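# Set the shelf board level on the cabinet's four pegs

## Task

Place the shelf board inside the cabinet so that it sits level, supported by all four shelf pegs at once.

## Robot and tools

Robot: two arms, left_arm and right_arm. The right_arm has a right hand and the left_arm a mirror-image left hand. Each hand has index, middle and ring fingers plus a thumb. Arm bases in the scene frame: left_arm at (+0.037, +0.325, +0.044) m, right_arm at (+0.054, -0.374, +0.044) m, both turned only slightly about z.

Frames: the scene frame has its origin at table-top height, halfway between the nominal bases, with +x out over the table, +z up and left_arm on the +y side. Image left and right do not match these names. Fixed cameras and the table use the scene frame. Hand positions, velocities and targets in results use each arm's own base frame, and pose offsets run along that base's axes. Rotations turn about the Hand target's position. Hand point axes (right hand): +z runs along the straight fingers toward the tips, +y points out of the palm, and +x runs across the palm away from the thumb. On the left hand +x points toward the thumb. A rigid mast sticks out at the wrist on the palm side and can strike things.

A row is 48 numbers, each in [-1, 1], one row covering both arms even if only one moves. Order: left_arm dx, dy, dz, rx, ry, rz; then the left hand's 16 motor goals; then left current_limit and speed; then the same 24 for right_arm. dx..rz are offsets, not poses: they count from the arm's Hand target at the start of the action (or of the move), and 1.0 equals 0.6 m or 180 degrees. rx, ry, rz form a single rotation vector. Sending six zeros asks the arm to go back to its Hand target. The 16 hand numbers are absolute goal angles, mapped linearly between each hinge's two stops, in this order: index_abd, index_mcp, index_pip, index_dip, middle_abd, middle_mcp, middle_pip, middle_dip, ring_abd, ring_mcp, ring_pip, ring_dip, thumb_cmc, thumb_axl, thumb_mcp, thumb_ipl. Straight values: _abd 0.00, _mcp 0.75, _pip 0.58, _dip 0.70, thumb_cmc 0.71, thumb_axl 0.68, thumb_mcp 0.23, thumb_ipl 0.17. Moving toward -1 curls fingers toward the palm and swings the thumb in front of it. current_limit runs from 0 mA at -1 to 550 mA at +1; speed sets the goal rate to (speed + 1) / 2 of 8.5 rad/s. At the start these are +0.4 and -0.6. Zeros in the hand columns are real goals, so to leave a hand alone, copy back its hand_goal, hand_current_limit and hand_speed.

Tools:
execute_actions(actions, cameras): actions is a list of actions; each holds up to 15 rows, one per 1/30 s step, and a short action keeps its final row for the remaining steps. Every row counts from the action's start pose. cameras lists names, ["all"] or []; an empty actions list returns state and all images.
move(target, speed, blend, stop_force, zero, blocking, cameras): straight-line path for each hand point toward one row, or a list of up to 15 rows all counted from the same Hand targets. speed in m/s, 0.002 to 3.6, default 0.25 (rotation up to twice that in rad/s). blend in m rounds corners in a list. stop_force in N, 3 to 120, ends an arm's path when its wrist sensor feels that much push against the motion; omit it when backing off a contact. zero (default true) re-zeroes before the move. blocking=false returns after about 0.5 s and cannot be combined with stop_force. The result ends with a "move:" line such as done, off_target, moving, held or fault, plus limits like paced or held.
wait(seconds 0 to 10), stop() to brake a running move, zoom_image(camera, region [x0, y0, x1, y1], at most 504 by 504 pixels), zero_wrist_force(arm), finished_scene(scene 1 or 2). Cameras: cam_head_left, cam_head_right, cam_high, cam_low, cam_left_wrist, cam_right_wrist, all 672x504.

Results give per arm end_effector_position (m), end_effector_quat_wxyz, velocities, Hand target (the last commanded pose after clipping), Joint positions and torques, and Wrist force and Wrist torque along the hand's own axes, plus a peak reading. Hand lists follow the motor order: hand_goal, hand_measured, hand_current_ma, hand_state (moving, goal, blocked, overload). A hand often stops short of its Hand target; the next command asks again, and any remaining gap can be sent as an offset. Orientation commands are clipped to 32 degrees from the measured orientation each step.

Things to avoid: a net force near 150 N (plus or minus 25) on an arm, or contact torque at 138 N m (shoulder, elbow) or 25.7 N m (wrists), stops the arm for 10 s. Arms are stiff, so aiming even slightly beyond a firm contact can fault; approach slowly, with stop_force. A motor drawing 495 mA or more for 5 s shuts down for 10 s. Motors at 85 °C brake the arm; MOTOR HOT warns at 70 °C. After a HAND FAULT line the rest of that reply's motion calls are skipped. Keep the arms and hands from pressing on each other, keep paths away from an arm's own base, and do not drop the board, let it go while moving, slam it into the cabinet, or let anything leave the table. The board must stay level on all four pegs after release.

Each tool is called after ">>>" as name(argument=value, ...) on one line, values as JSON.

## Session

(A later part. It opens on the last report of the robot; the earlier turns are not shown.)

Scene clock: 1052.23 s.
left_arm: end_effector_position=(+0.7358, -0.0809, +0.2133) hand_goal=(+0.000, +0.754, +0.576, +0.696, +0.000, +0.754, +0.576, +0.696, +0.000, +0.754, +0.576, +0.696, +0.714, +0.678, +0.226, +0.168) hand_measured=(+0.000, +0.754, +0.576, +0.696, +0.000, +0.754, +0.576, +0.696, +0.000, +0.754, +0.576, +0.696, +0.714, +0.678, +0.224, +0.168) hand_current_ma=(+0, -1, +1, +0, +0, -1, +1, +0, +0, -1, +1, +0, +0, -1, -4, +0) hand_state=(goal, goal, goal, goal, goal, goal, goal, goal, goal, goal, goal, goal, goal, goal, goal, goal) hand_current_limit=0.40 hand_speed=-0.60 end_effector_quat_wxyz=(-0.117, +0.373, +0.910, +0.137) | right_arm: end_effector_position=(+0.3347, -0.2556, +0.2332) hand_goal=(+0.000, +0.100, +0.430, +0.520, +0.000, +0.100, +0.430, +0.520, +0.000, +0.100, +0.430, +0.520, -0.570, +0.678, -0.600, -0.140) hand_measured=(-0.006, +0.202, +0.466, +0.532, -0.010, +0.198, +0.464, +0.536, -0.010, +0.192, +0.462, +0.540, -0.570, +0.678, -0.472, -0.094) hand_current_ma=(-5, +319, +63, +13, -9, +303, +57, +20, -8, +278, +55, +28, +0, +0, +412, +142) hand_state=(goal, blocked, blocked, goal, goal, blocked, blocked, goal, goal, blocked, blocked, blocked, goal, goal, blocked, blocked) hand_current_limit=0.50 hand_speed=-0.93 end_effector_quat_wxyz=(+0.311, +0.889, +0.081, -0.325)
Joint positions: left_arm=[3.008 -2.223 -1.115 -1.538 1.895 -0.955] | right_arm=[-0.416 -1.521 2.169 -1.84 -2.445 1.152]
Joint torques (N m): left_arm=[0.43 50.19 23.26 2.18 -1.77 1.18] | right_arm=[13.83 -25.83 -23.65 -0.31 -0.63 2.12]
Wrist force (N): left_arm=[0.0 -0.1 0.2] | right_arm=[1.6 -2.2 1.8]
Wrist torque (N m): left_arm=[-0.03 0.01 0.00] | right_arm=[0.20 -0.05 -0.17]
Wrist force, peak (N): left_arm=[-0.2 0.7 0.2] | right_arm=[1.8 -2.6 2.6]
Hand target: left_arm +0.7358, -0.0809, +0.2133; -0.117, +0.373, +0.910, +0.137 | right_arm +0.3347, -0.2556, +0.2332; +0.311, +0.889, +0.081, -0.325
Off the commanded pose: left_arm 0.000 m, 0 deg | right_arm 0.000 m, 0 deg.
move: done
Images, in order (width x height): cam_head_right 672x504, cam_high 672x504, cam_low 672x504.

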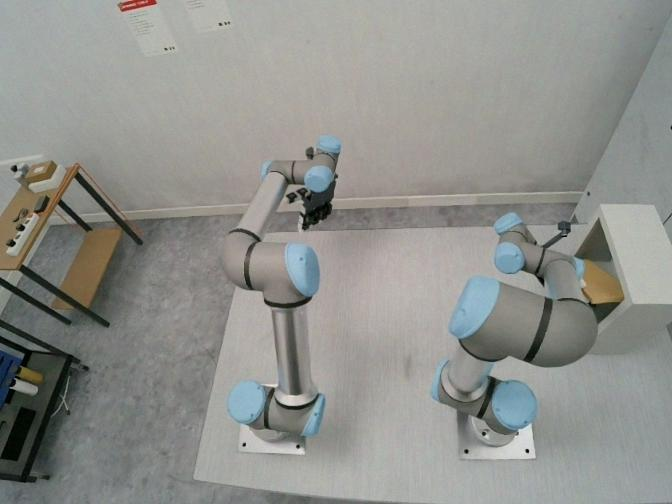

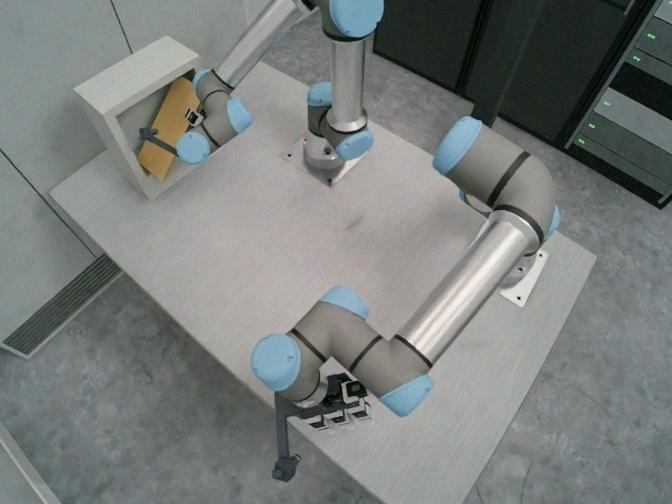

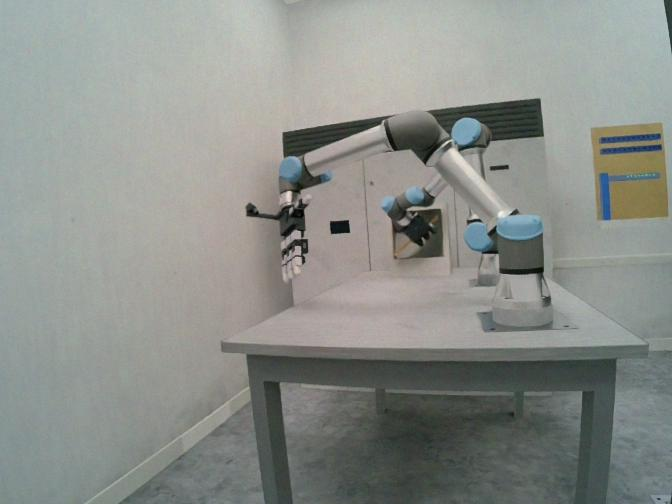

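>>> move(target=[0,0,0,0,0,0,0,0.754,0.576,0.696,0,0.754,0.576,0.696,0,0.754,0.576,0.696,0.714,0.678,0.226,0.168,0.4,-0.6,-0.0043,-0.0582,0,0,0,0,0,0.10,0.43,0.52,0,0.10,0.43,0.52,0,0.10,0.43,0.52,-0.571,0.678,-0.6,-0.14,0.5,-0.93], speed=0.015, stop_force=4, cameras=["cam_high","cam_low","cam_head_right","cam_right_wrist"])

>>> zoom_image(camera="cam_high", region=[110, 60, 210, 200])

>>> zoom_image(camera="cam_low", region=[380, 190, 460, 280])

>>> zoom_image(camera="cam_head_right", region=[560, 190, 672, 370])

Scene clock: 1062.47 s.
left_arm: end_effector_position=(+0.7358, -0.0809, +0.2133) hand_goal=(+0.000, +0.754, +0.576, +0.696, +0.000, +0.754, +0.576, +0.696, +0.000, +0.754, +0.576, +0.696, +0.714, +0.678, +0.226, +0.168) hand_measured=(+0.000, +0.754, +0.576, +0.696, +0.000, +0.754, +0.576, +0.696, +0.000, +0.754, +0.576, +0.696, +0.714, +0.678, +0.224, +0.168) hand_current_ma=(+0, -1, +1, +0, +0, -1, +1, +0, +0, -1, +1, +0, +0, -1, -4, +0) hand_state=(goal, goal, goal, goal, goal, goal, goal, goal, goal, goal, goal, goal, goal, goal, goal, goal) hand_current_limit=0.40 hand_speed=-0.60 end_effector_quat_wxyz=(-0.117, +0.373, +0.910, +0.137) | right_arm: end_effector_position=(+0.3321, -0.2905, +0.2332) hand_goal=(+0.000, +0.100, +0.430, +0.520, +0.000, +0.100, +0.430, +0.520, +0.000, +0.100, +0.430, +0.520, -0.570, +0.678, -0.600, -0.140) hand_measured=(-0.006, +0.202, +0.466, +0.532, -0.012, +0.198, +0.464, +0.536, -0.010, +0.192, +0.462, +0.540, -0.570, +0.678, -0.472, -0.094) hand_current_ma=(-5, +319, +63, +13, -10, +302, +57, +20, -8, +276, +55, +27, +0, +0, +412, +142) hand_state=(goal, blocked, blocked, goal, goal, blocked, blocked, goal, goal, blocked, blocked, blocked, goal, goal, blocked, blocked) hand_current_limit=0.50 hand_speed=-0.93 end_effector_quat_wxyz=(+0.311, +0.889, +0.081, -0.325)
Joint positions: left_arm=[3.008 -2.223 -1.115 -1.538 1.895 -0.955] | right_arm=[-0.492 -1.506 2.181 -1.953 -2.471 1.038]
Joint torques (N m): left_arm=[0.53 50.04 23.43 2.25 -1.81 1.15] | right_arm=[13.6 -28.77 -15.42 -0.51 -0.86 2.16]
Wrist force (N): left_arm=[-0.2 0.3 0.1] | right_arm=[1.5 -2.5 1.9]
Wrist torque (N m): left_arm=[0.03 0.02 -0.02] | right_arm=[0.20 -0.07 -0.20]
Wrist force, peak (N): left_arm=[-0.6 0.4 0.3] | right_arm=[1.7 -2.7 2.0]
Hand target: left_arm +0.7358, -0.0809, +0.2133; -0.117, +0.373, +0.910, +0.137 | right_arm +0.3321, -0.2905, +0.2332; +0.311, +0.889, +0.081, -0.325
Off the commanded pose: left_arm 0.000 m, 0 deg | right_arm 0.000 m, 0 deg.
move: done
Images, in order (width x height): cam_head_right 672x504, cam_high 672x504, cam_low 672x504, cam_right_wrist 672x504.

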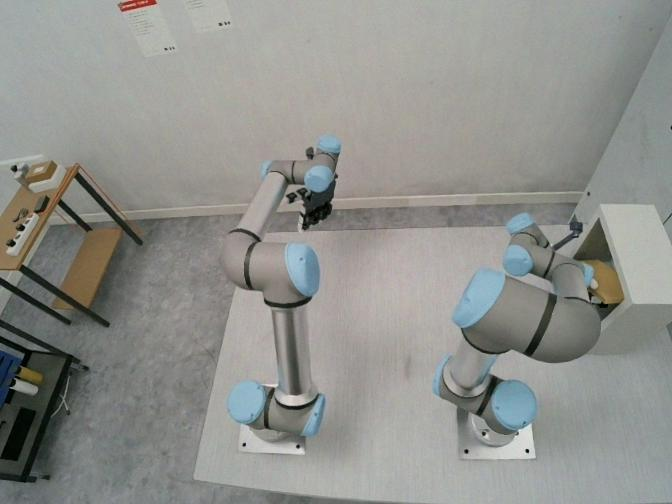

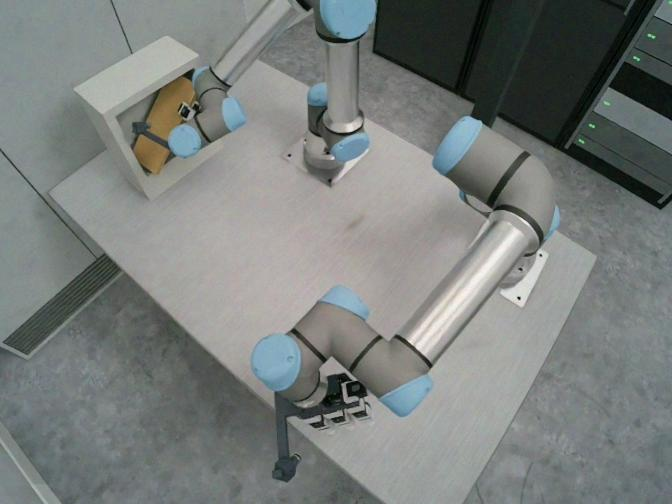

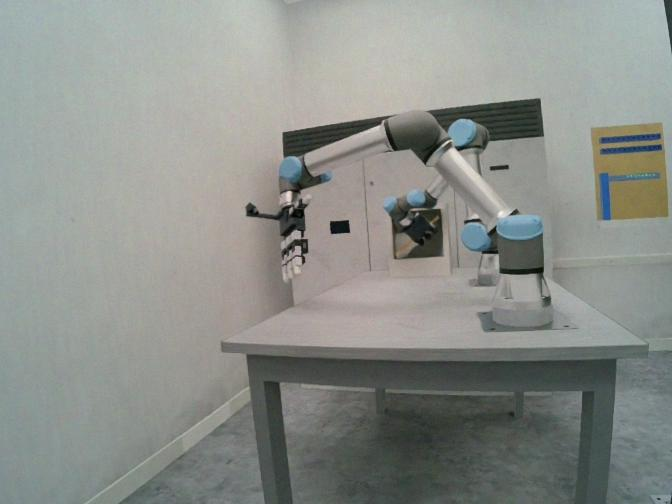

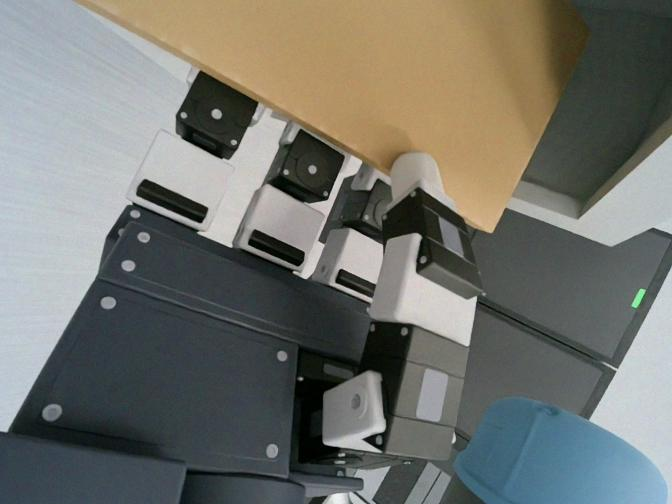

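Scaled by 3.600 from the camera's 672x504 image, which has a finer 960x720 frame.

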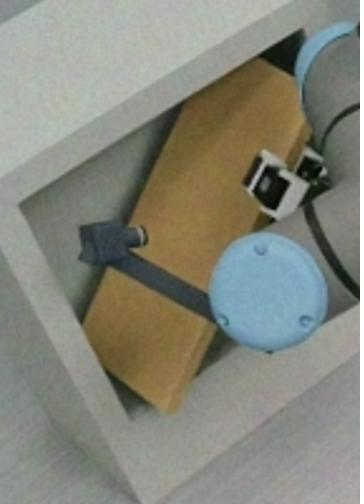

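Scaled by 5.600 from the camera's 672x504 image, which has a finer 960x720 frame.

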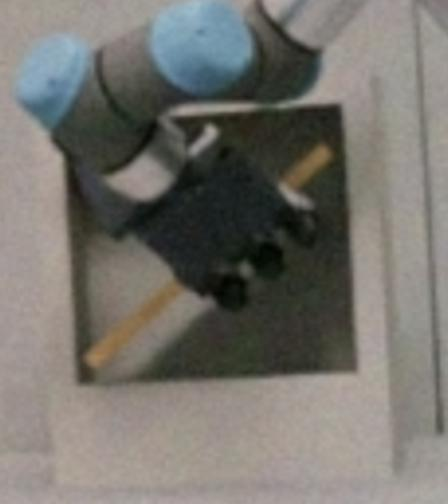

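Scaled by 2.800 from the camera's 672x504 image, which has a finer 960x720 frame.

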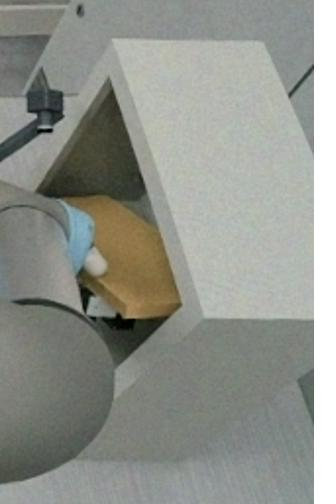

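>>> move(target=[0,0,0,0,0,0,0,0.754,0.576,0.696,0,0.754,0.576,0.696,0,0.754,0.576,0.696,0.714,0.678,0.226,0.168,0.4,-0.6,-0.0031,-0.0416,0,0,0,0,0,0.10,0.43,0.52,0,0.10,0.43,0.52,0,0.10,0.43,0.52,-0.571,0.678,-0.6,-0.14,0.5,-0.93], speed=0.014, stop_force=4, cameras=["cam_high","cam_low","cam_head_right","cam_right_wrist"])

>>> zoom_image(camera="cam_high", region=[110, 60, 210, 200])

>>> zoom_image(camera="cam_low", region=[380, 190, 460, 280])

>>> zoom_image(camera="cam_head_right", region=[560, 190, 672, 370])

Scene clock: 1073.80 s.
left_arm: end_effector_position=(+0.7358, -0.0809, +0.2133) hand_goal=(+0.000, +0.754, +0.576, +0.696, +0.000, +0.754, +0.576, +0.696, +0.000, +0.754, +0.576, +0.696, +0.714, +0.678, +0.226, +0.168) hand_measured=(+0.000, +0.754, +0.576, +0.696, +0.000, +0.754, +0.576, +0.696, +0.000, +0.754, +0.576, +0.696, +0.714, +0.678, +0.224, +0.168) hand_current_ma=(+0, -1, +1, +0, +0, -1, +1, +0, +0, -1, +1, +0, +0, -1, -4, +0) hand_state=(goal, goal, goal, goal, goal, goal, goal, goal, goal, goal, goal, goal, goal, goal, goal, goal) hand_current_limit=0.40 hand_speed=-0.60 end_effector_quat_wxyz=(-0.117, +0.373, +0.910, +0.137) | right_arm: end_effector_position=(+0.3302, -0.3155, +0.2332) hand_goal=(+0.000, +0.100, +0.430, +0.520, +0.000, +0.100, +0.430, +0.520, +0.000, +0.100, +0.430, +0.520, -0.570, +0.678, -0.600, -0.140) hand_measured=(-0.006, +0.202, +0.466, +0.532, -0.012, +0.198, +0.464, +0.536, -0.010, +0.192, +0.462, +0.540, -0.572, +0.678, -0.472, -0.094) hand_current_ma=(-5, +319, +62, +13, -10, +302, +56, +20, -8, +276, +55, +27, +0, +0, +412, +142) hand_state=(goal, blocked, blocked, goal, goal, blocked, blocked, goal, goal, blocked, blocked, goal, goal, goal, blocked, blocked) hand_current_limit=0.50 hand_speed=-0.93 end_effector_quat_wxyz=(+0.311, +0.889, +0.081, -0.325)
Joint positions: left_arm=[3.008 -2.223 -1.115 -1.538 1.895 -0.955] | right_arm=[-0.544 -1.49 2.183 -2.037 -2.484 0.956]
Joint torques (N m): left_arm=[0.67 50.28 23.13 2.24 -1.78 1.1] | right_arm=[13.58 -29.97 -12.83 -0.61 -0.98 2.2]
Wrist force (N): left_arm=[-0.1 0.2 0.2] | right_arm=[1.4 -2.6 2.3]
Wrist torque (N m): left_arm=[0.01 0.00 0.00] | right_arm=[0.17 -0.06 -0.22]
Wrist force, peak (N): left_arm=[-0.1 0.6 0.2] | right_arm=[1.8 -2.8 2.2]
Hand target: left_arm +0.7358, -0.0809, +0.2133; -0.117, +0.373, +0.910, +0.137 | right_arm +0.3302, -0.3155, +0.2332; +0.311, +0.889, +0.081, -0.325
Off the commanded pose: left_arm 0.000 m, 0 deg | right_arm 0.000 m, 0 deg.
move: done
Images, in order (width x height): cam_head_right 672x504, cam_high 672x504, cam_low 672x504, cam_right_wrist 672x504.

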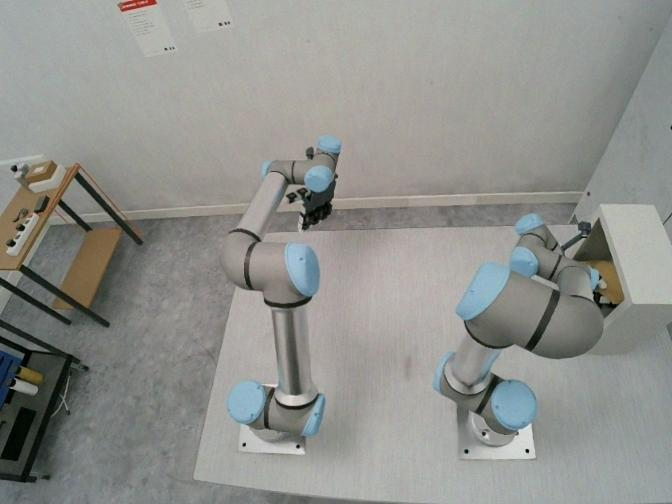

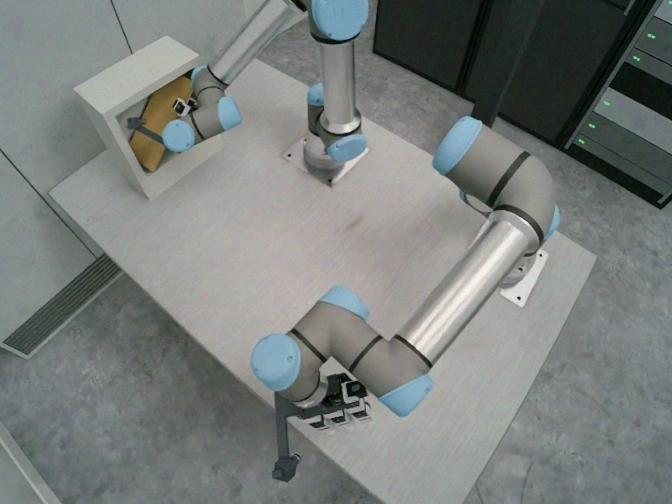

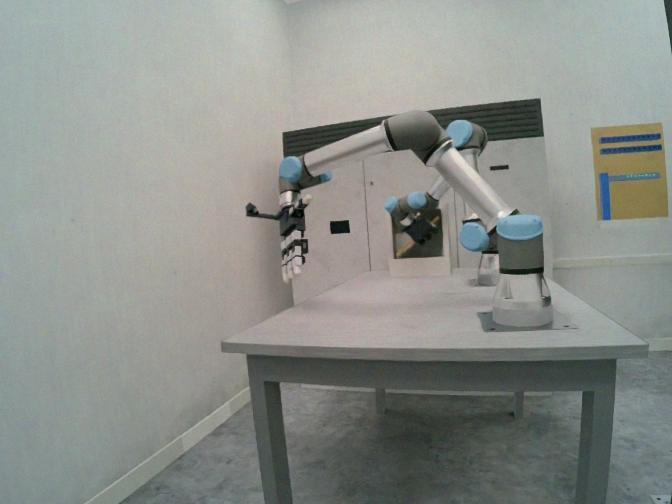

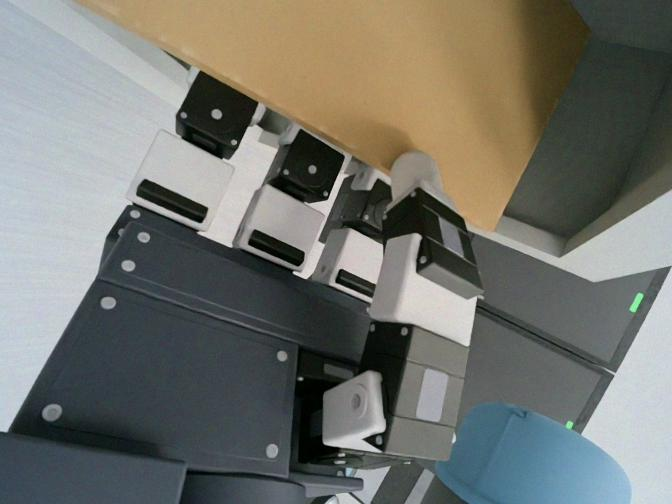

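Scaled by 3.600 from the camera's 672x504 image, which has a finer 960x720 frame.

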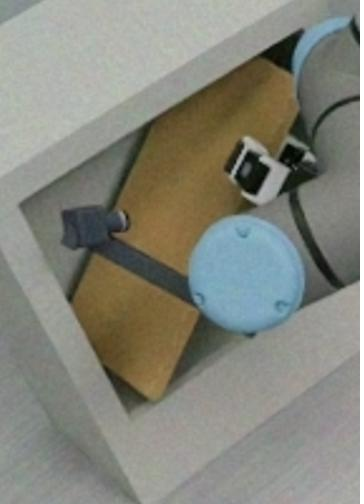

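Scaled by 5.600 from the camera's 672x504 image, which has a finer 960x720 frame.

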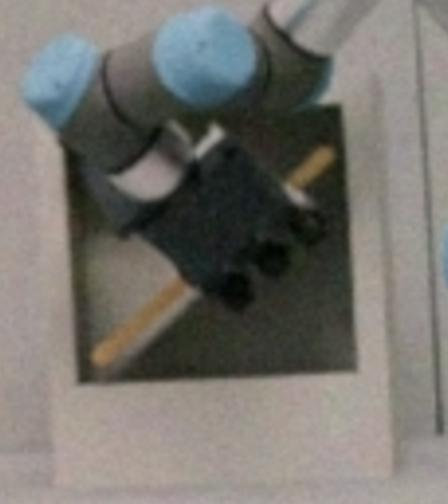

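Scaled by 2.800 from the camera's 672x504 image, which has a finer 960x720 frame.

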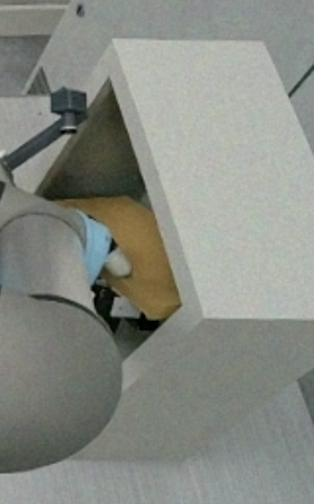

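>>> move(target=[0,0,0,0,0,0,0,0.754,0.576,0.696,0,0.754,0.576,0.696,0,0.754,0.576,0.696,0.714,0.678,0.226,0.168,0.4,-0.6,-0.0022,-0.0299,0,0,0,0,0,0.10,0.43,0.52,0,0.10,0.43,0.52,0,0.10,0.43,0.52,-0.571,0.678,-0.6,-0.14,0.5,-0.93], speed=0.012, stop_force=4, cameras=["cam_high","cam_low","cam_head_right","cam_right_wrist"])

>>> zoom_image(camera="cam_high", region=[110, 60, 210, 200])

>>> zoom_image(camera="cam_low", region=[380, 190, 460, 280])

>>> zoom_image(camera="cam_right_wrist", region=[372, 80, 672, 305])

Scene clock: 1082.53 s.
left_arm: end_effector_position=(+0.7358, -0.0809, +0.2133) hand_goal=(+0.000, +0.754, +0.576, +0.696, +0.000, +0.754, +0.576, +0.696, +0.000, +0.754, +0.576, +0.696, +0.714, +0.678, +0.226, +0.168) hand_measured=(+0.000, +0.754, +0.576, +0.696, +0.000, +0.754, +0.576, +0.696, +0.000, +0.754, +0.576, +0.696, +0.714, +0.678, +0.224, +0.168) hand_current_ma=(+0, -1, +1, +0, +0, -1, +1, +0, +0, -1, +1, +0, +0, -1, -4, +0) hand_state=(goal, goal, goal, goal, goal, goal, goal, goal, goal, goal, goal, goal, goal, goal, goal, goal) hand_current_limit=0.40 hand_speed=-0.60 end_effector_quat_wxyz=(-0.117, +0.373, +0.910, +0.137) | right_arm: end_effector_position=(+0.3289, -0.3334, +0.2332) hand_goal=(+0.000, +0.100, +0.430, +0.520, +0.000, +0.100, +0.430, +0.520, +0.000, +0.100, +0.430, +0.520, -0.570, +0.678, -0.600, -0.140) hand_measured=(-0.006, +0.202, +0.466, +0.532, -0.012, +0.198, +0.464, +0.536, -0.010, +0.192, +0.462, +0.540, -0.572, +0.678, -0.472, -0.094) hand_current_ma=(-5, +318, +62, +13, -10, +302, +56, +20, -8, +275, +54, +27, +0, +0, +412, +142) hand_state=(goal, blocked, blocked, goal, goal, blocked, blocked, goal, goal, blocked, blocked, goal, goal, goal, blocked, blocked) hand_current_limit=0.50 hand_speed=-0.93 end_effector_quat_wxyz=(+0.311, +0.889, +0.081, -0.325)
Joint positions: left_arm=[3.008 -2.223 -1.115 -1.538 1.895 -0.955] | right_arm=[-0.581 -1.476 2.183 -2.097 -2.491 0.897]
Joint torques (N m): left_arm=[0.63 50.19 23.24 2.24 -1.76 1.02] | right_arm=[13.27 -30.72 -17.74 -0.79 -1.45 2.18]
Wrist force (N): left_arm=[0.0 0.0 0.2] | right_arm=[1.7 -2.5 2.1]
Wrist torque (N m): left_arm=[-0.03 0.00 0.00] | right_arm=[0.18 -0.11 -0.18]
Wrist force, peak (N): left_arm=[0.0 0.7 0.1] | right_arm=[2.0 -2.7 2.1]
Hand target: left_arm +0.7358, -0.0809, +0.2133; -0.117, +0.373, +0.910, +0.137 | right_arm +0.3289, -0.3334, +0.2332; +0.311, +0.889, +0.081, -0.325
Off the commanded pose: left_arm 0.000 m, 0 deg | right_arm 0.000 m, 0 deg.
move: done
Images, in order (width x height): cam_head_right 672x504, cam_high 672x504, cam_low 672x504, cam_right_wrist 672x504.

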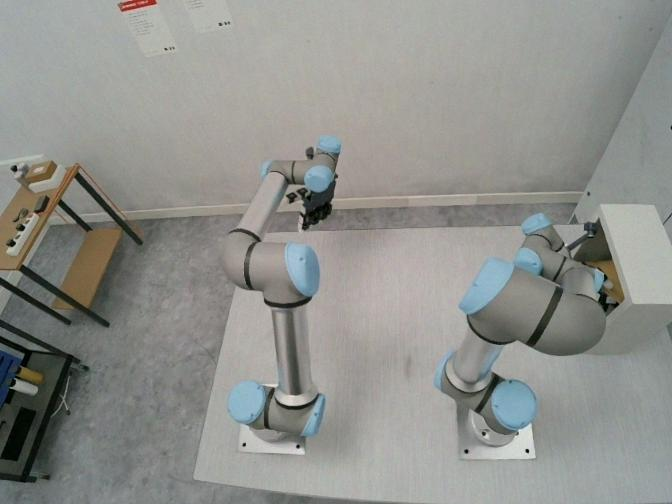

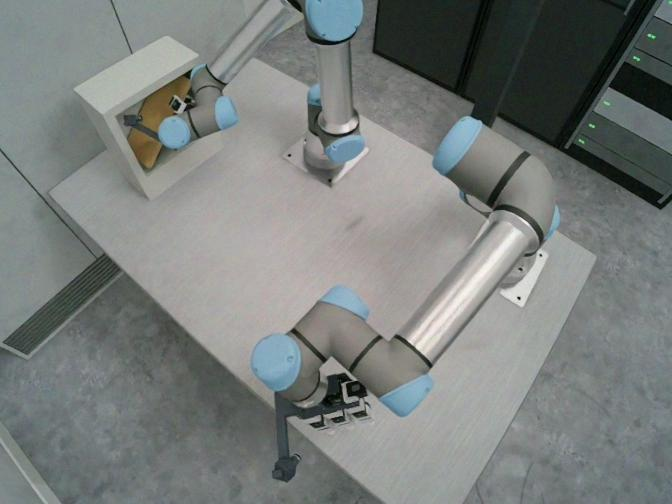

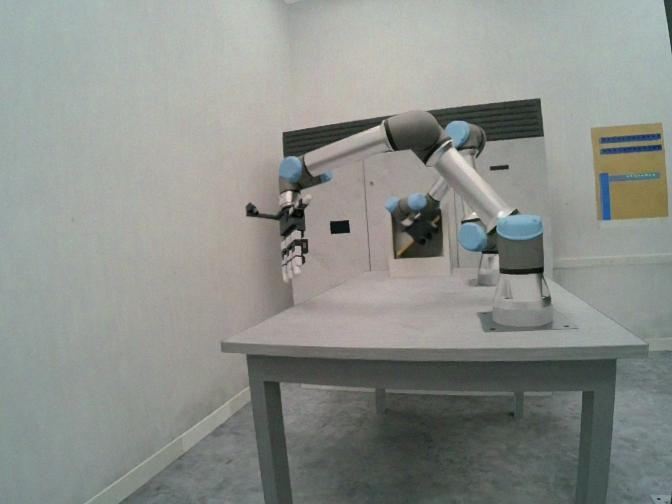

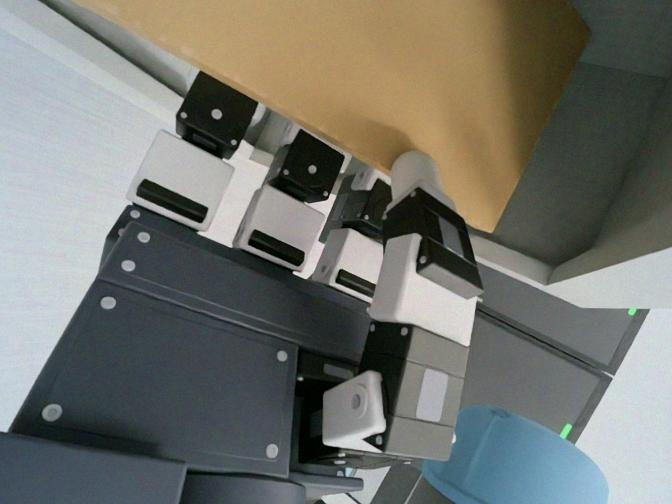

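Scaled by 3.600 from the camera's 672x504 image, which has a finer 960x720 frame.

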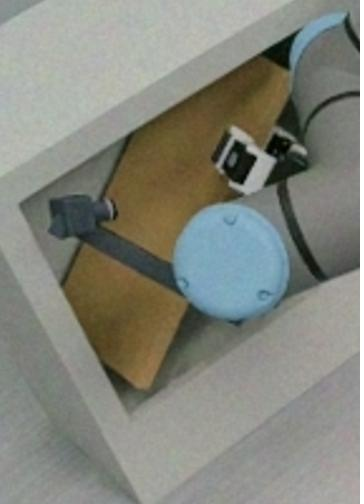

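Scaled by 5.600 from the camera's 672x504 image, which has a finer 960x720 frame.

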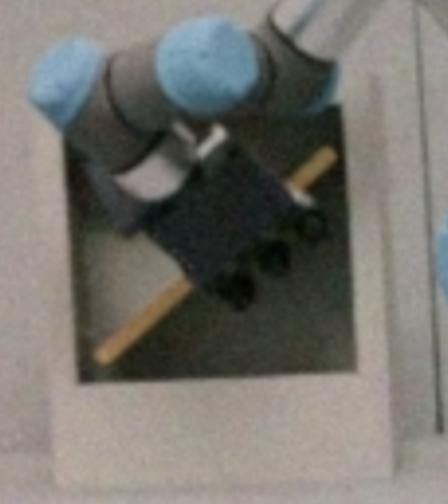

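Scaled by 1.680 from the camera's 672x504 image, which has a finer 960x720 frame.

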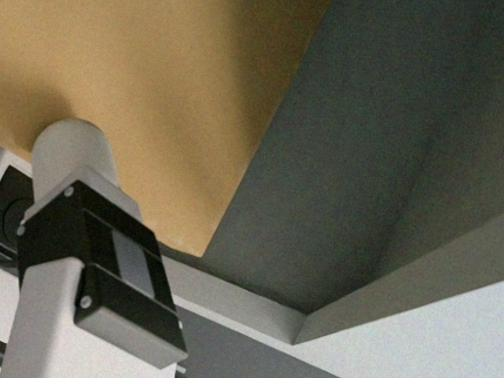

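>>> move(target=[0,0,0,0,0,0,0,0.754,0.576,0.696,0,0.754,0.576,0.696,0,0.754,0.576,0.696,0.714,0.678,0.226,0.168,0.4,-0.6,-0.0126,0.0009,0.0097,-0.0041,-0.0554,0,0,0.10,0.43,0.52,0,0.10,0.43,0.52,0,0.10,0.43,0.52,-0.571,0.678,-0.6,-0.14,0.5,-0.93], speed=0.04, stop_force=8, cameras=["cam_high","cam_low","cam_right_wrist"])

>>> zoom_image(camera="cam_high", region=[110, 60, 210, 200])

>>> zoom_image(camera="cam_low", region=[380, 190, 460, 280])

>>> zoom_image(camera="cam_right_wrist", region=[372, 80, 672, 305])

Scene clock: 1114.13 s.
left_arm: end_effector_position=(+0.7358, -0.0809, +0.2133) hand_goal=(+0.000, +0.754, +0.576, +0.696, +0.000, +0.754, +0.576, +0.696, +0.000, +0.754, +0.576, +0.696, +0.714, +0.678, +0.226, +0.168) hand_measured=(+0.000, +0.754, +0.576, +0.696, +0.000, +0.754, +0.576, +0.696, +0.000, +0.754, +0.576, +0.696, +0.714, +0.678, +0.224, +0.168) hand_current_ma=(+0, -1, +1, +0, +0, -1, +1, +0, +0, -1, +1, +0, +0, -1, -4, +0) hand_state=(goal, goal, goal, goal, goal, goal, goal, goal, goal, goal, goal, goal, goal, goal, goal, goal) hand_current_limit=0.40 hand_speed=-0.60 end_effector_quat_wxyz=(-0.117, +0.373, +0.910, +0.137) | right_arm: end_effector_position=(+0.3213, -0.3329, +0.2390) hand_goal=(+0.000, +0.100, +0.430, +0.520, +0.000, +0.100, +0.430, +0.520, +0.000, +0.100, +0.430, +0.520, -0.570, +0.678, -0.600, -0.140) hand_measured=(-0.006, +0.202, +0.466, +0.532, -0.012, +0.198, +0.464, +0.536, -0.010, +0.192, +0.462, +0.540, -0.572, +0.678, -0.472, -0.094) hand_current_ma=(-5, +318, +62, +13, -10, +301, +56, +20, -9, +275, +54, +27, +0, +0, +413, +142) hand_state=(goal, blocked, blocked, goal, goal, blocked, blocked, goal, goal, blocked, blocked, goal, goal, goal, blocked, blocked) hand_current_limit=0.50 hand_speed=-0.93 end_effector_quat_wxyz=(+0.322, +0.912, +0.052, -0.247)
Joint positions: left_arm=[3.008 -2.223 -1.115 -1.538 1.895 -0.955] | right_arm=[-0.608 -1.535 2.241 -2.289 -2.407 0.844]
Joint torques (N m): left_arm=[0.32 50.02 23.01 2.37 -1.76 1.15] | right_arm=[11.88 -14.17 -29.01 -1.16 -4.15 1.8]
Wrist force (N): left_arm=[0.0 0.2 0.3] | right_arm=[1.0 -2.5 2.1]
Wrist torque (N m): left_arm=[0.00 -0.01 0.00] | right_arm=[0.21 -0.08 -0.21]
Wrist force, peak (N): left_arm=[-0.4 0.5 0.2] | right_arm=[1.8 -2.6 2.4]
Hand target: left_arm +0.7358, -0.0809, +0.2133; -0.117, +0.373, +0.910, +0.137 | right_arm +0.3214, -0.3329, +0.2390; +0.322, +0.912, +0.052, -0.247
Off the commanded pose: left_arm 0.000 m, 0 deg | right_arm 0.000 m, 0 deg.
move: done
Images, in order (width x height): cam_high 672x504, cam_low 672x504, cam_right_wrist 672x504.

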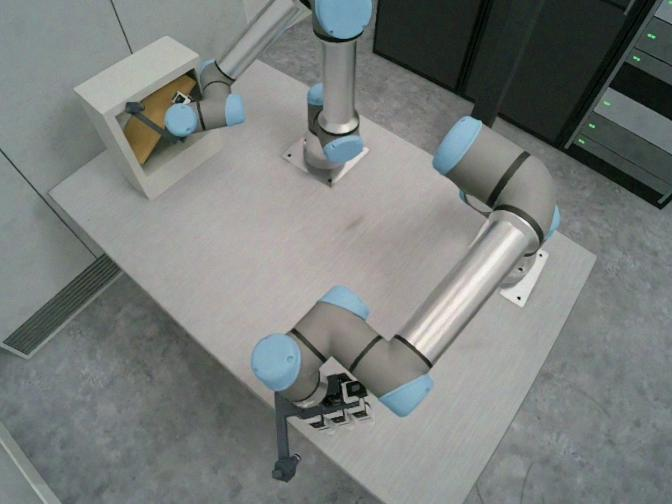

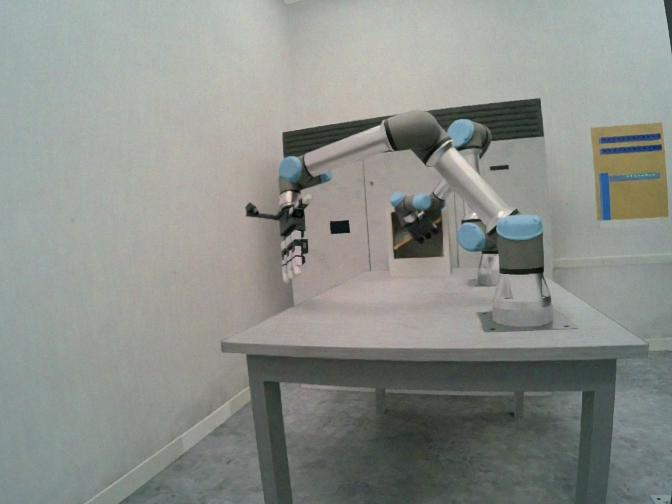

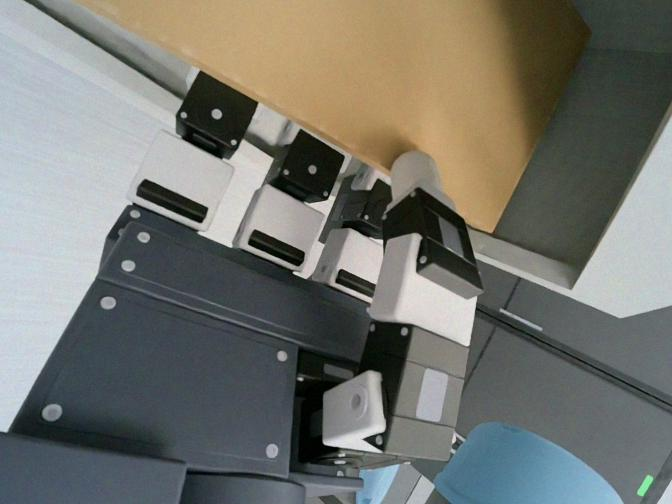

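Scaled by 3.600 from the camera's 672x504 image, which has a finer 960x720 frame.

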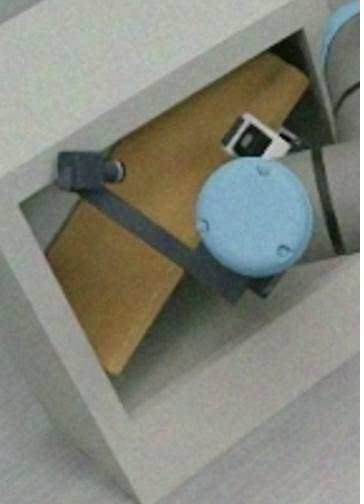

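Scaled by 5.600 from the camera's 672x504 image, which has a finer 960x720 frame.

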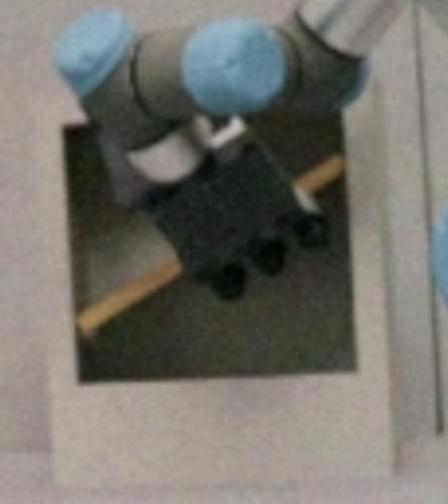

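Scaled by 1.680 from the camera's 672x504 image, which has a finer 960x720 frame.

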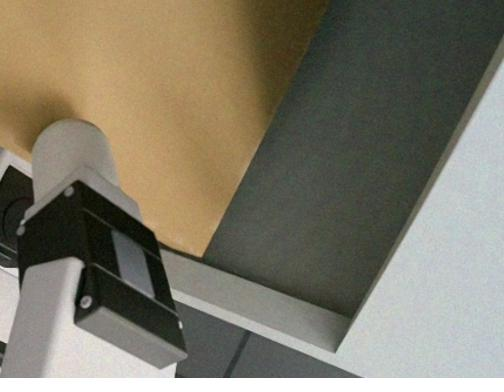

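>>> move(target=[0,0,0,0,0,0,0,0.754,0.576,0.696,0,0.754,0.576,0.696,0,0.754,0.576,0.696,0.714,0.678,0.226,0.168,0.4,-0.6,-0.0118,0.0009,-0.0282,-0.0037,-0.0499,0,0,0.10,0.43,0.52,0,0.10,0.43,0.52,0,0.10,0.43,0.52,-0.571,0.678,-0.6,-0.14,0.5,-0.93], speed=0.03, stop_force=6, cameras=["cam_high","cam_low","cam_right_wrist"])

>>> zoom_image(camera="cam_high", region=[110, 60, 210, 200])

>>> zoom_image(camera="cam_low", region=[380, 190, 460, 280])

>>> zoom_image(camera="cam_right_wrist", region=[372, 80, 672, 305])

Scene clock: 1137.47 s.
left_arm: end_effector_position=(+0.7358, -0.0809, +0.2133) hand_goal=(+0.000, +0.754, +0.576, +0.696, +0.000, +0.754, +0.576, +0.696, +0.000, +0.754, +0.576, +0.696, +0.714, +0.678, +0.226, +0.168) hand_measured=(+0.000, +0.754, +0.576, +0.696, +0.000, +0.754, +0.576, +0.696, +0.000, +0.754, +0.576, +0.696, +0.714, +0.678, +0.224, +0.168) hand_current_ma=(+0, -1, +1, +0, +0, -1, +1, +0, +0, -1, +1, +0, +0, -1, -4, +0) hand_state=(goal, goal, goal, goal, goal, goal, goal, goal, goal, goal, goal, goal, goal, goal, goal, goal) hand_current_limit=0.40 hand_speed=-0.60 end_effector_quat_wxyz=(-0.117, +0.373, +0.910, +0.137) | right_arm: end_effector_position=(+0.3143, -0.3324, +0.2221) hand_goal=(+0.000, +0.100, +0.430, +0.520, +0.000, +0.100, +0.430, +0.520, +0.000, +0.100, +0.430, +0.520, -0.570, +0.678, -0.600, -0.140) hand_measured=(+0.000, +0.198, +0.466, +0.534, -0.004, +0.198, +0.462, +0.536, -0.002, +0.196, +0.456, +0.538, -0.572, +0.682, -0.472, -0.094) hand_current_ma=(+0, +295, +62, +16, -2, +301, +53, +19, -1, +289, +41, +23, +0, +2, +412, +142) hand_state=(goal, blocked, blocked, goal, goal, blocked, blocked, goal, goal, blocked, blocked, goal, goal, goal, blocked, blocked) hand_current_limit=0.50 hand_speed=-0.93 end_effector_quat_wxyz=(+0.331, +0.927, +0.025, -0.175)
Joint positions: left_arm=[3.008 -2.223 -1.115 -1.538 1.895 -0.955] | right_arm=[-0.638 -1.541 2.321 -2.52 -2.323 0.812]
Joint torques (N m): left_arm=[0.66 50.24 23.39 2.3 -1.76 1.11] | right_arm=[12.58 -27.18 -30.21 -2.04 -3.61 1.29]
Wrist force (N): left_arm=[0.0 0.3 0.1] | right_arm=[-2.4 -4.6 3.8]
Wrist torque (N m): left_arm=[0.02 0.00 -0.01] | right_arm=[0.04 -0.45 -0.54]
Wrist force, peak (N): left_arm=[-0.6 0.3 0.2] | right_arm=[-3.9 -5.3 5.1]
Hand target: left_arm +0.7358, -0.0809, +0.2133; -0.117, +0.373, +0.910, +0.137 | right_arm +0.3143, -0.3323, +0.2221; +0.331, +0.927, +0.025, -0.175
Off the commanded pose: left_arm 0.000 m, 0 deg | right_arm 0.000 m, 0 deg.
move: done
Images, in order (width x height): cam_high 672x504, cam_low 672x504, cam_right_wrist 672x504.

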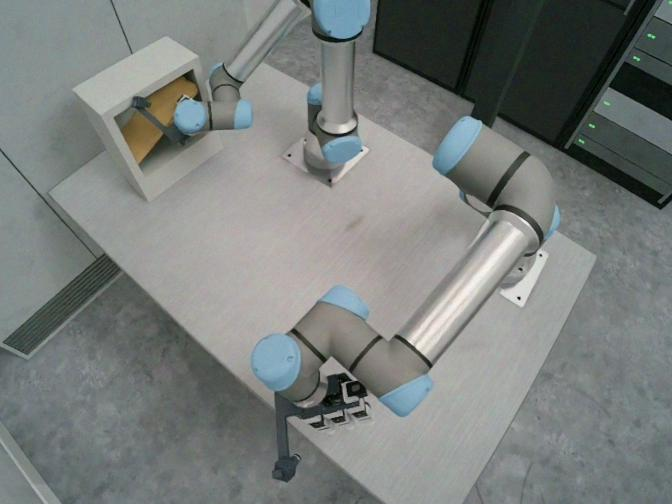

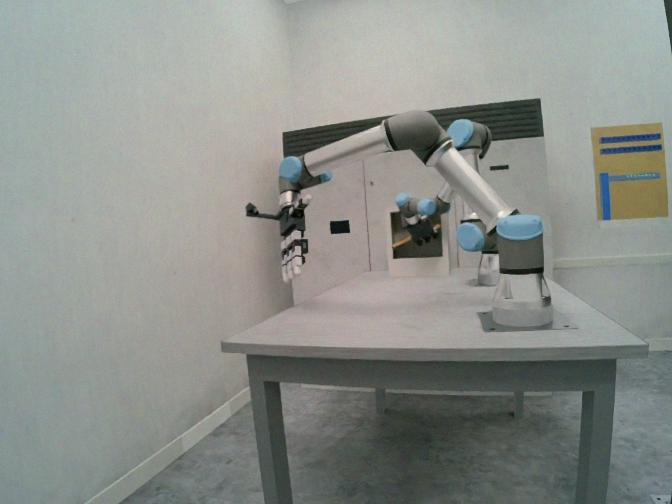

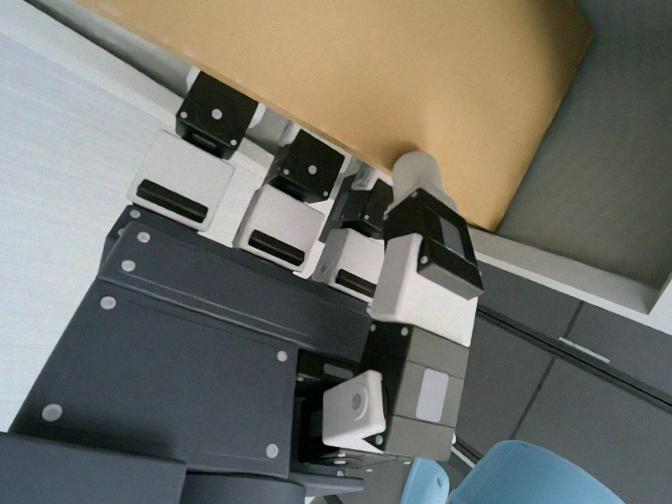

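Scaled by 3.600 from the camera's 672x504 image, which has a finer 960x720 frame.

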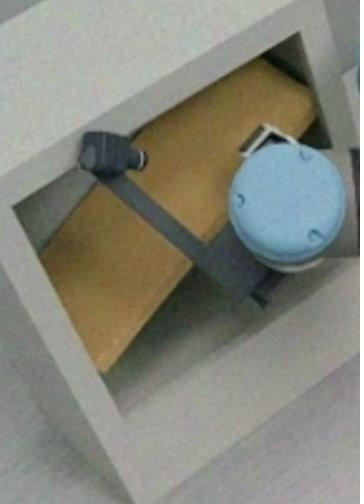

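Scaled by 5.600 from the camera's 672x504 image, which has a finer 960x720 frame.

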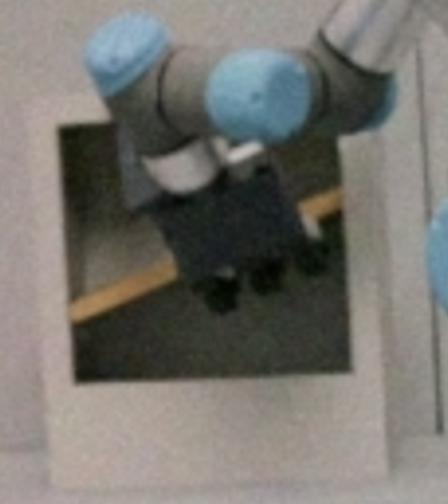

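Scaled by 1.680 from the camera's 672x504 image, which has a finer 960x720 frame.

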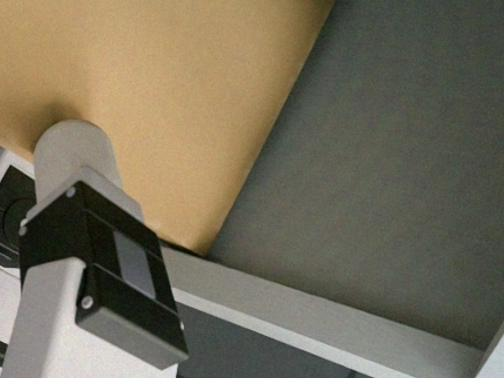

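>>> move(target=[0,0,0,0,0,0,0,0.754,0.576,0.696,0,0.754,0.576,0.696,0,0.754,0.576,0.696,0.714,0.678,0.226,0.168,0.4,-0.6,-0.0067,0.0005,0,0,0,0,0,0.10,0.43,0.52,0,0.10,0.43,0.52,0,0.10,0.43,0.52,-0.571,0.678,-0.6,-0.14,0.5,-0.93], speed=0.01)

>>> move(target=[0,0,0,0,0,0,0,0.754,0.576,0.696,0,0.754,0.576,0.696,0,0.754,0.576,0.696,0.714,0.678,0.226,0.168,0.4,-0.6,0,0,0.01,0,0,0,0,0.10,0.43,0.52,0,0.10,0.43,0.52,0,0.10,0.43,0.52,-0.571,0.678,-0.6,-0.14,0.5,-0.93], speed=0.01, stop_force=4, cameras=["cam_high","cam_low","cam_head_right"])

>>> zoom_image(camera="cam_high", region=[110, 60, 210, 200])

>>> zoom_image(camera="cam_head_right", region=[560, 190, 672, 370])

Scene clock: 1165.20 s.
left_arm: end_effector_position=(+0.7358, -0.0809, +0.2133) hand_goal=(+0.000, +0.754, +0.576, +0.696, +0.000, +0.754, +0.576, +0.696, +0.000, +0.754, +0.576, +0.696, +0.714, +0.678, +0.226, +0.168) hand_measured=(+0.000, +0.754, +0.576, +0.696, +0.000, +0.754, +0.576, +0.696, +0.000, +0.754, +0.576, +0.696, +0.714, +0.678, +0.224, +0.168) hand_current_ma=(+0, -1, +1, +0, +0, -1, +1, +0, +0, -1, +1, +0, +0, -1, -4, +0) hand_state=(goal, goal, goal, goal, goal, goal, goal, goal, goal, goal, goal, goal, goal, goal, goal, goal) hand_current_limit=0.40 hand_speed=-0.60 end_effector_quat_wxyz=(-0.117, +0.373, +0.910, +0.137) | right_arm: end_effector_position=(+0.3102, -0.3320, +0.2221) hand_goal=(+0.000, +0.100, +0.430, +0.520, +0.000, +0.100, +0.430, +0.520, +0.000, +0.100, +0.430, +0.520, -0.570, +0.678, -0.600, -0.140) hand_measured=(-0.008, +0.196, +0.466, +0.534, -0.008, +0.198, +0.462, +0.534, -0.010, +0.196, +0.456, +0.538, -0.574, +0.666, -0.472, -0.094) hand_current_ma=(-6, +295, +62, +16, -7, +299, +52, +18, -8, +289, +41, +23, -2, -15, +412, +142) hand_state=(goal, blocked, blocked, goal, goal, blocked, blocked, goal, goal, blocked, blocked, goal, goal, goal, blocked, blocked) hand_current_limit=0.50 hand_speed=-0.93 end_effector_quat_wxyz=(+0.331, +0.927, +0.025, -0.175)
Joint positions: left_arm=[3.008 -2.223 -1.115 -1.538 1.895 -0.955] | right_arm=[-0.643 -1.55 2.332 -2.527 -2.322 0.804]
Joint torques (N m): left_arm=[0.13 50.46 23.67 2.38 -1.8 1.12] | right_arm=[-11.58 -19.9 -16.96 -4.16 -0.77 -0.42]
Wrist force (N): left_arm=[-0.2 0.0 0.2] | right_arm=[3.5 -1.9 0.8]
Wrist torque (N m): left_arm=[-0.02 0.02 -0.01] | right_arm=[0.14 -0.16 -0.26]
Wrist force, peak (N): left_arm=[0.0 0.3 0.6] | right_arm=[-2.9 -4.4 4.1]
Hand target: left_arm +0.7358, -0.0809, +0.2133; -0.117, +0.373, +0.910, +0.137 | right_arm +0.3103, -0.3320, +0.2221; +0.331, +0.927, +0.025, -0.175
Off the commanded pose: left_arm 0.000 m, 0 deg | right_arm 0.000 m, 0 deg.
move: done

Scene clock: 1166.43 s.
left_arm: end_effector_position=(+0.7358, -0.0809, +0.2133) hand_goal=(+0.000, +0.754, +0.576, +0.696, +0.000, +0.754, +0.576, +0.696, +0.000, +0.754, +0.576, +0.696, +0.714, +0.678, +0.226, +0.168) hand_measured=(+0.000, +0.754, +0.576, +0.696, +0.000, +0.754, +0.576, +0.696, +0.000, +0.754, +0.576, +0.696, +0.714, +0.678, +0.224, +0.168) hand_current_ma=(+0, -1, +1, +0, +0, -1, +1, +0, +0, -1, +1, +0, +0, -1, -4, +0) hand_state=(goal, goal, goal, goal, goal, goal, goal, goal, goal, goal, goal, goal, goal, goal, goal, goal) hand_current_limit=0.40 hand_speed=-0.60 end_effector_quat_wxyz=(-0.117, +0.373, +0.910, +0.137) | right_arm: end_effector_position=(+0.3103, -0.3321, +0.2282) hand_goal=(+0.000, +0.100, +0.430, +0.520, +0.000, +0.100, +0.430, +0.520, +0.000, +0.100, +0.430, +0.520, -0.570, +0.678, -0.600, -0.140) hand_measured=(-0.008, +0.196, +0.466, +0.534, -0.010, +0.198, +0.462, +0.534, -0.012, +0.196, +0.456, +0.538, -0.574, +0.666, -0.472, -0.094) hand_current_ma=(-7, +295, +62, +16, -8, +299, +52, +17, -9, +289, +41, +23, -2, -16, +412, +142) hand_state=(goal, blocked, blocked, goal, goal, blocked, blocked, goal, goal, blocked, blocked, goal, goal, goal, blocked, blocked) hand_current_limit=0.50 hand_speed=-0.93 end_effector_quat_wxyz=(+0.331, +0.927, +0.025, -0.175)
Joint positions: left_arm=[3.008 -2.223 -1.115 -1.538 1.895 -0.955] | right_arm=[-0.643 -1.563 2.324 -2.506 -2.322 0.805]
Joint torques (N m): left_arm=[0.24 49.82 23.52 2.22 -1.8 1.17] | right_arm=[11.48 -12.89 -13.04 -5.33 -2.69 2.08]
Wrist force (N): left_arm=[0.0 0.0 0.2] | right_arm=[2.8 -3.2 2.0]
Wrist torque (N m): left_arm=[-0.02 0.00 0.00] | right_arm=[0.11 -0.14 -0.18]
Wrist force, peak (N): left_arm=[-0.1 0.6 0.1] | right_arm=[3.5 -3.1 1.8]
Hand target: left_arm +0.7358, -0.0809, +0.2133; -0.117, +0.373, +0.910, +0.137 | right_arm +0.3103, -0.3320, +0.2281; +0.331, +0.927, +0.025, -0.175
Off the commanded pose: left_arm 0.000 m, 0 deg | right_arm 0.000 m, 0 deg.
move: done
Images, in order (width x height): cam_head_right 672x504, cam_high 672x504, cam_low 672x504.

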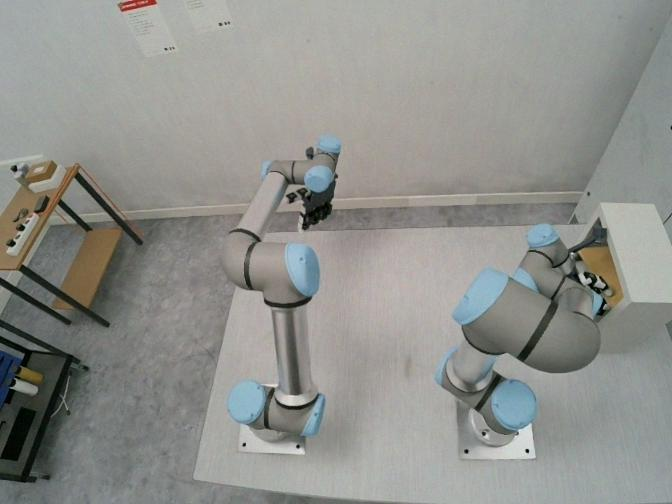

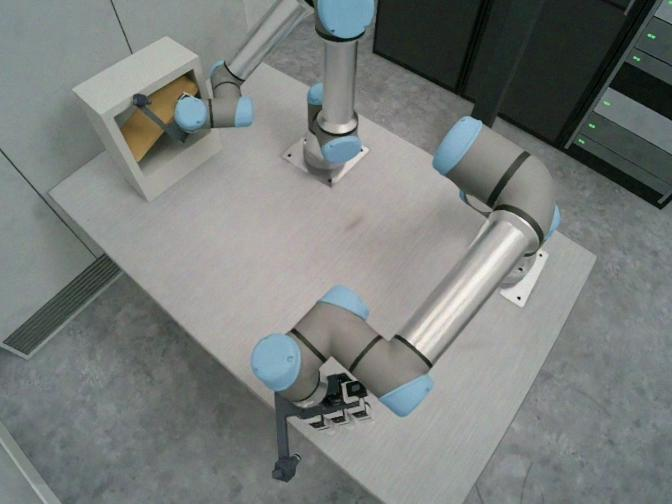

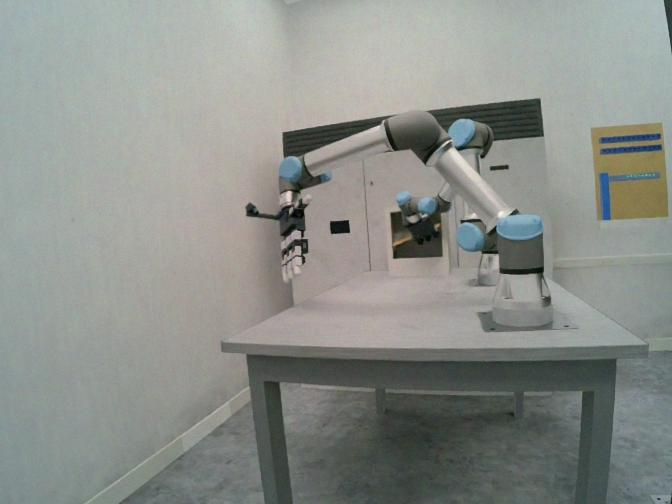

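Scaled by 3.600 from the camera's 672x504 image, which has a finer 960x720 frame.

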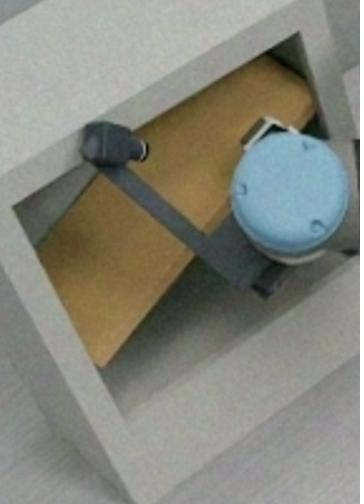

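Scaled by 2.800 from the camera's 672x504 image, which has a finer 960x720 frame.

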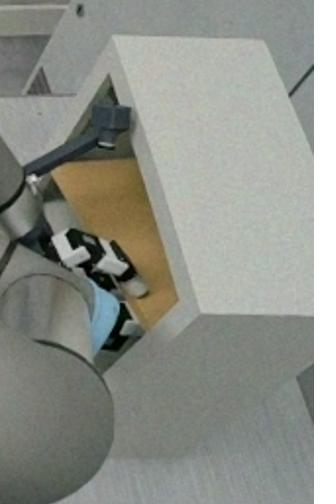

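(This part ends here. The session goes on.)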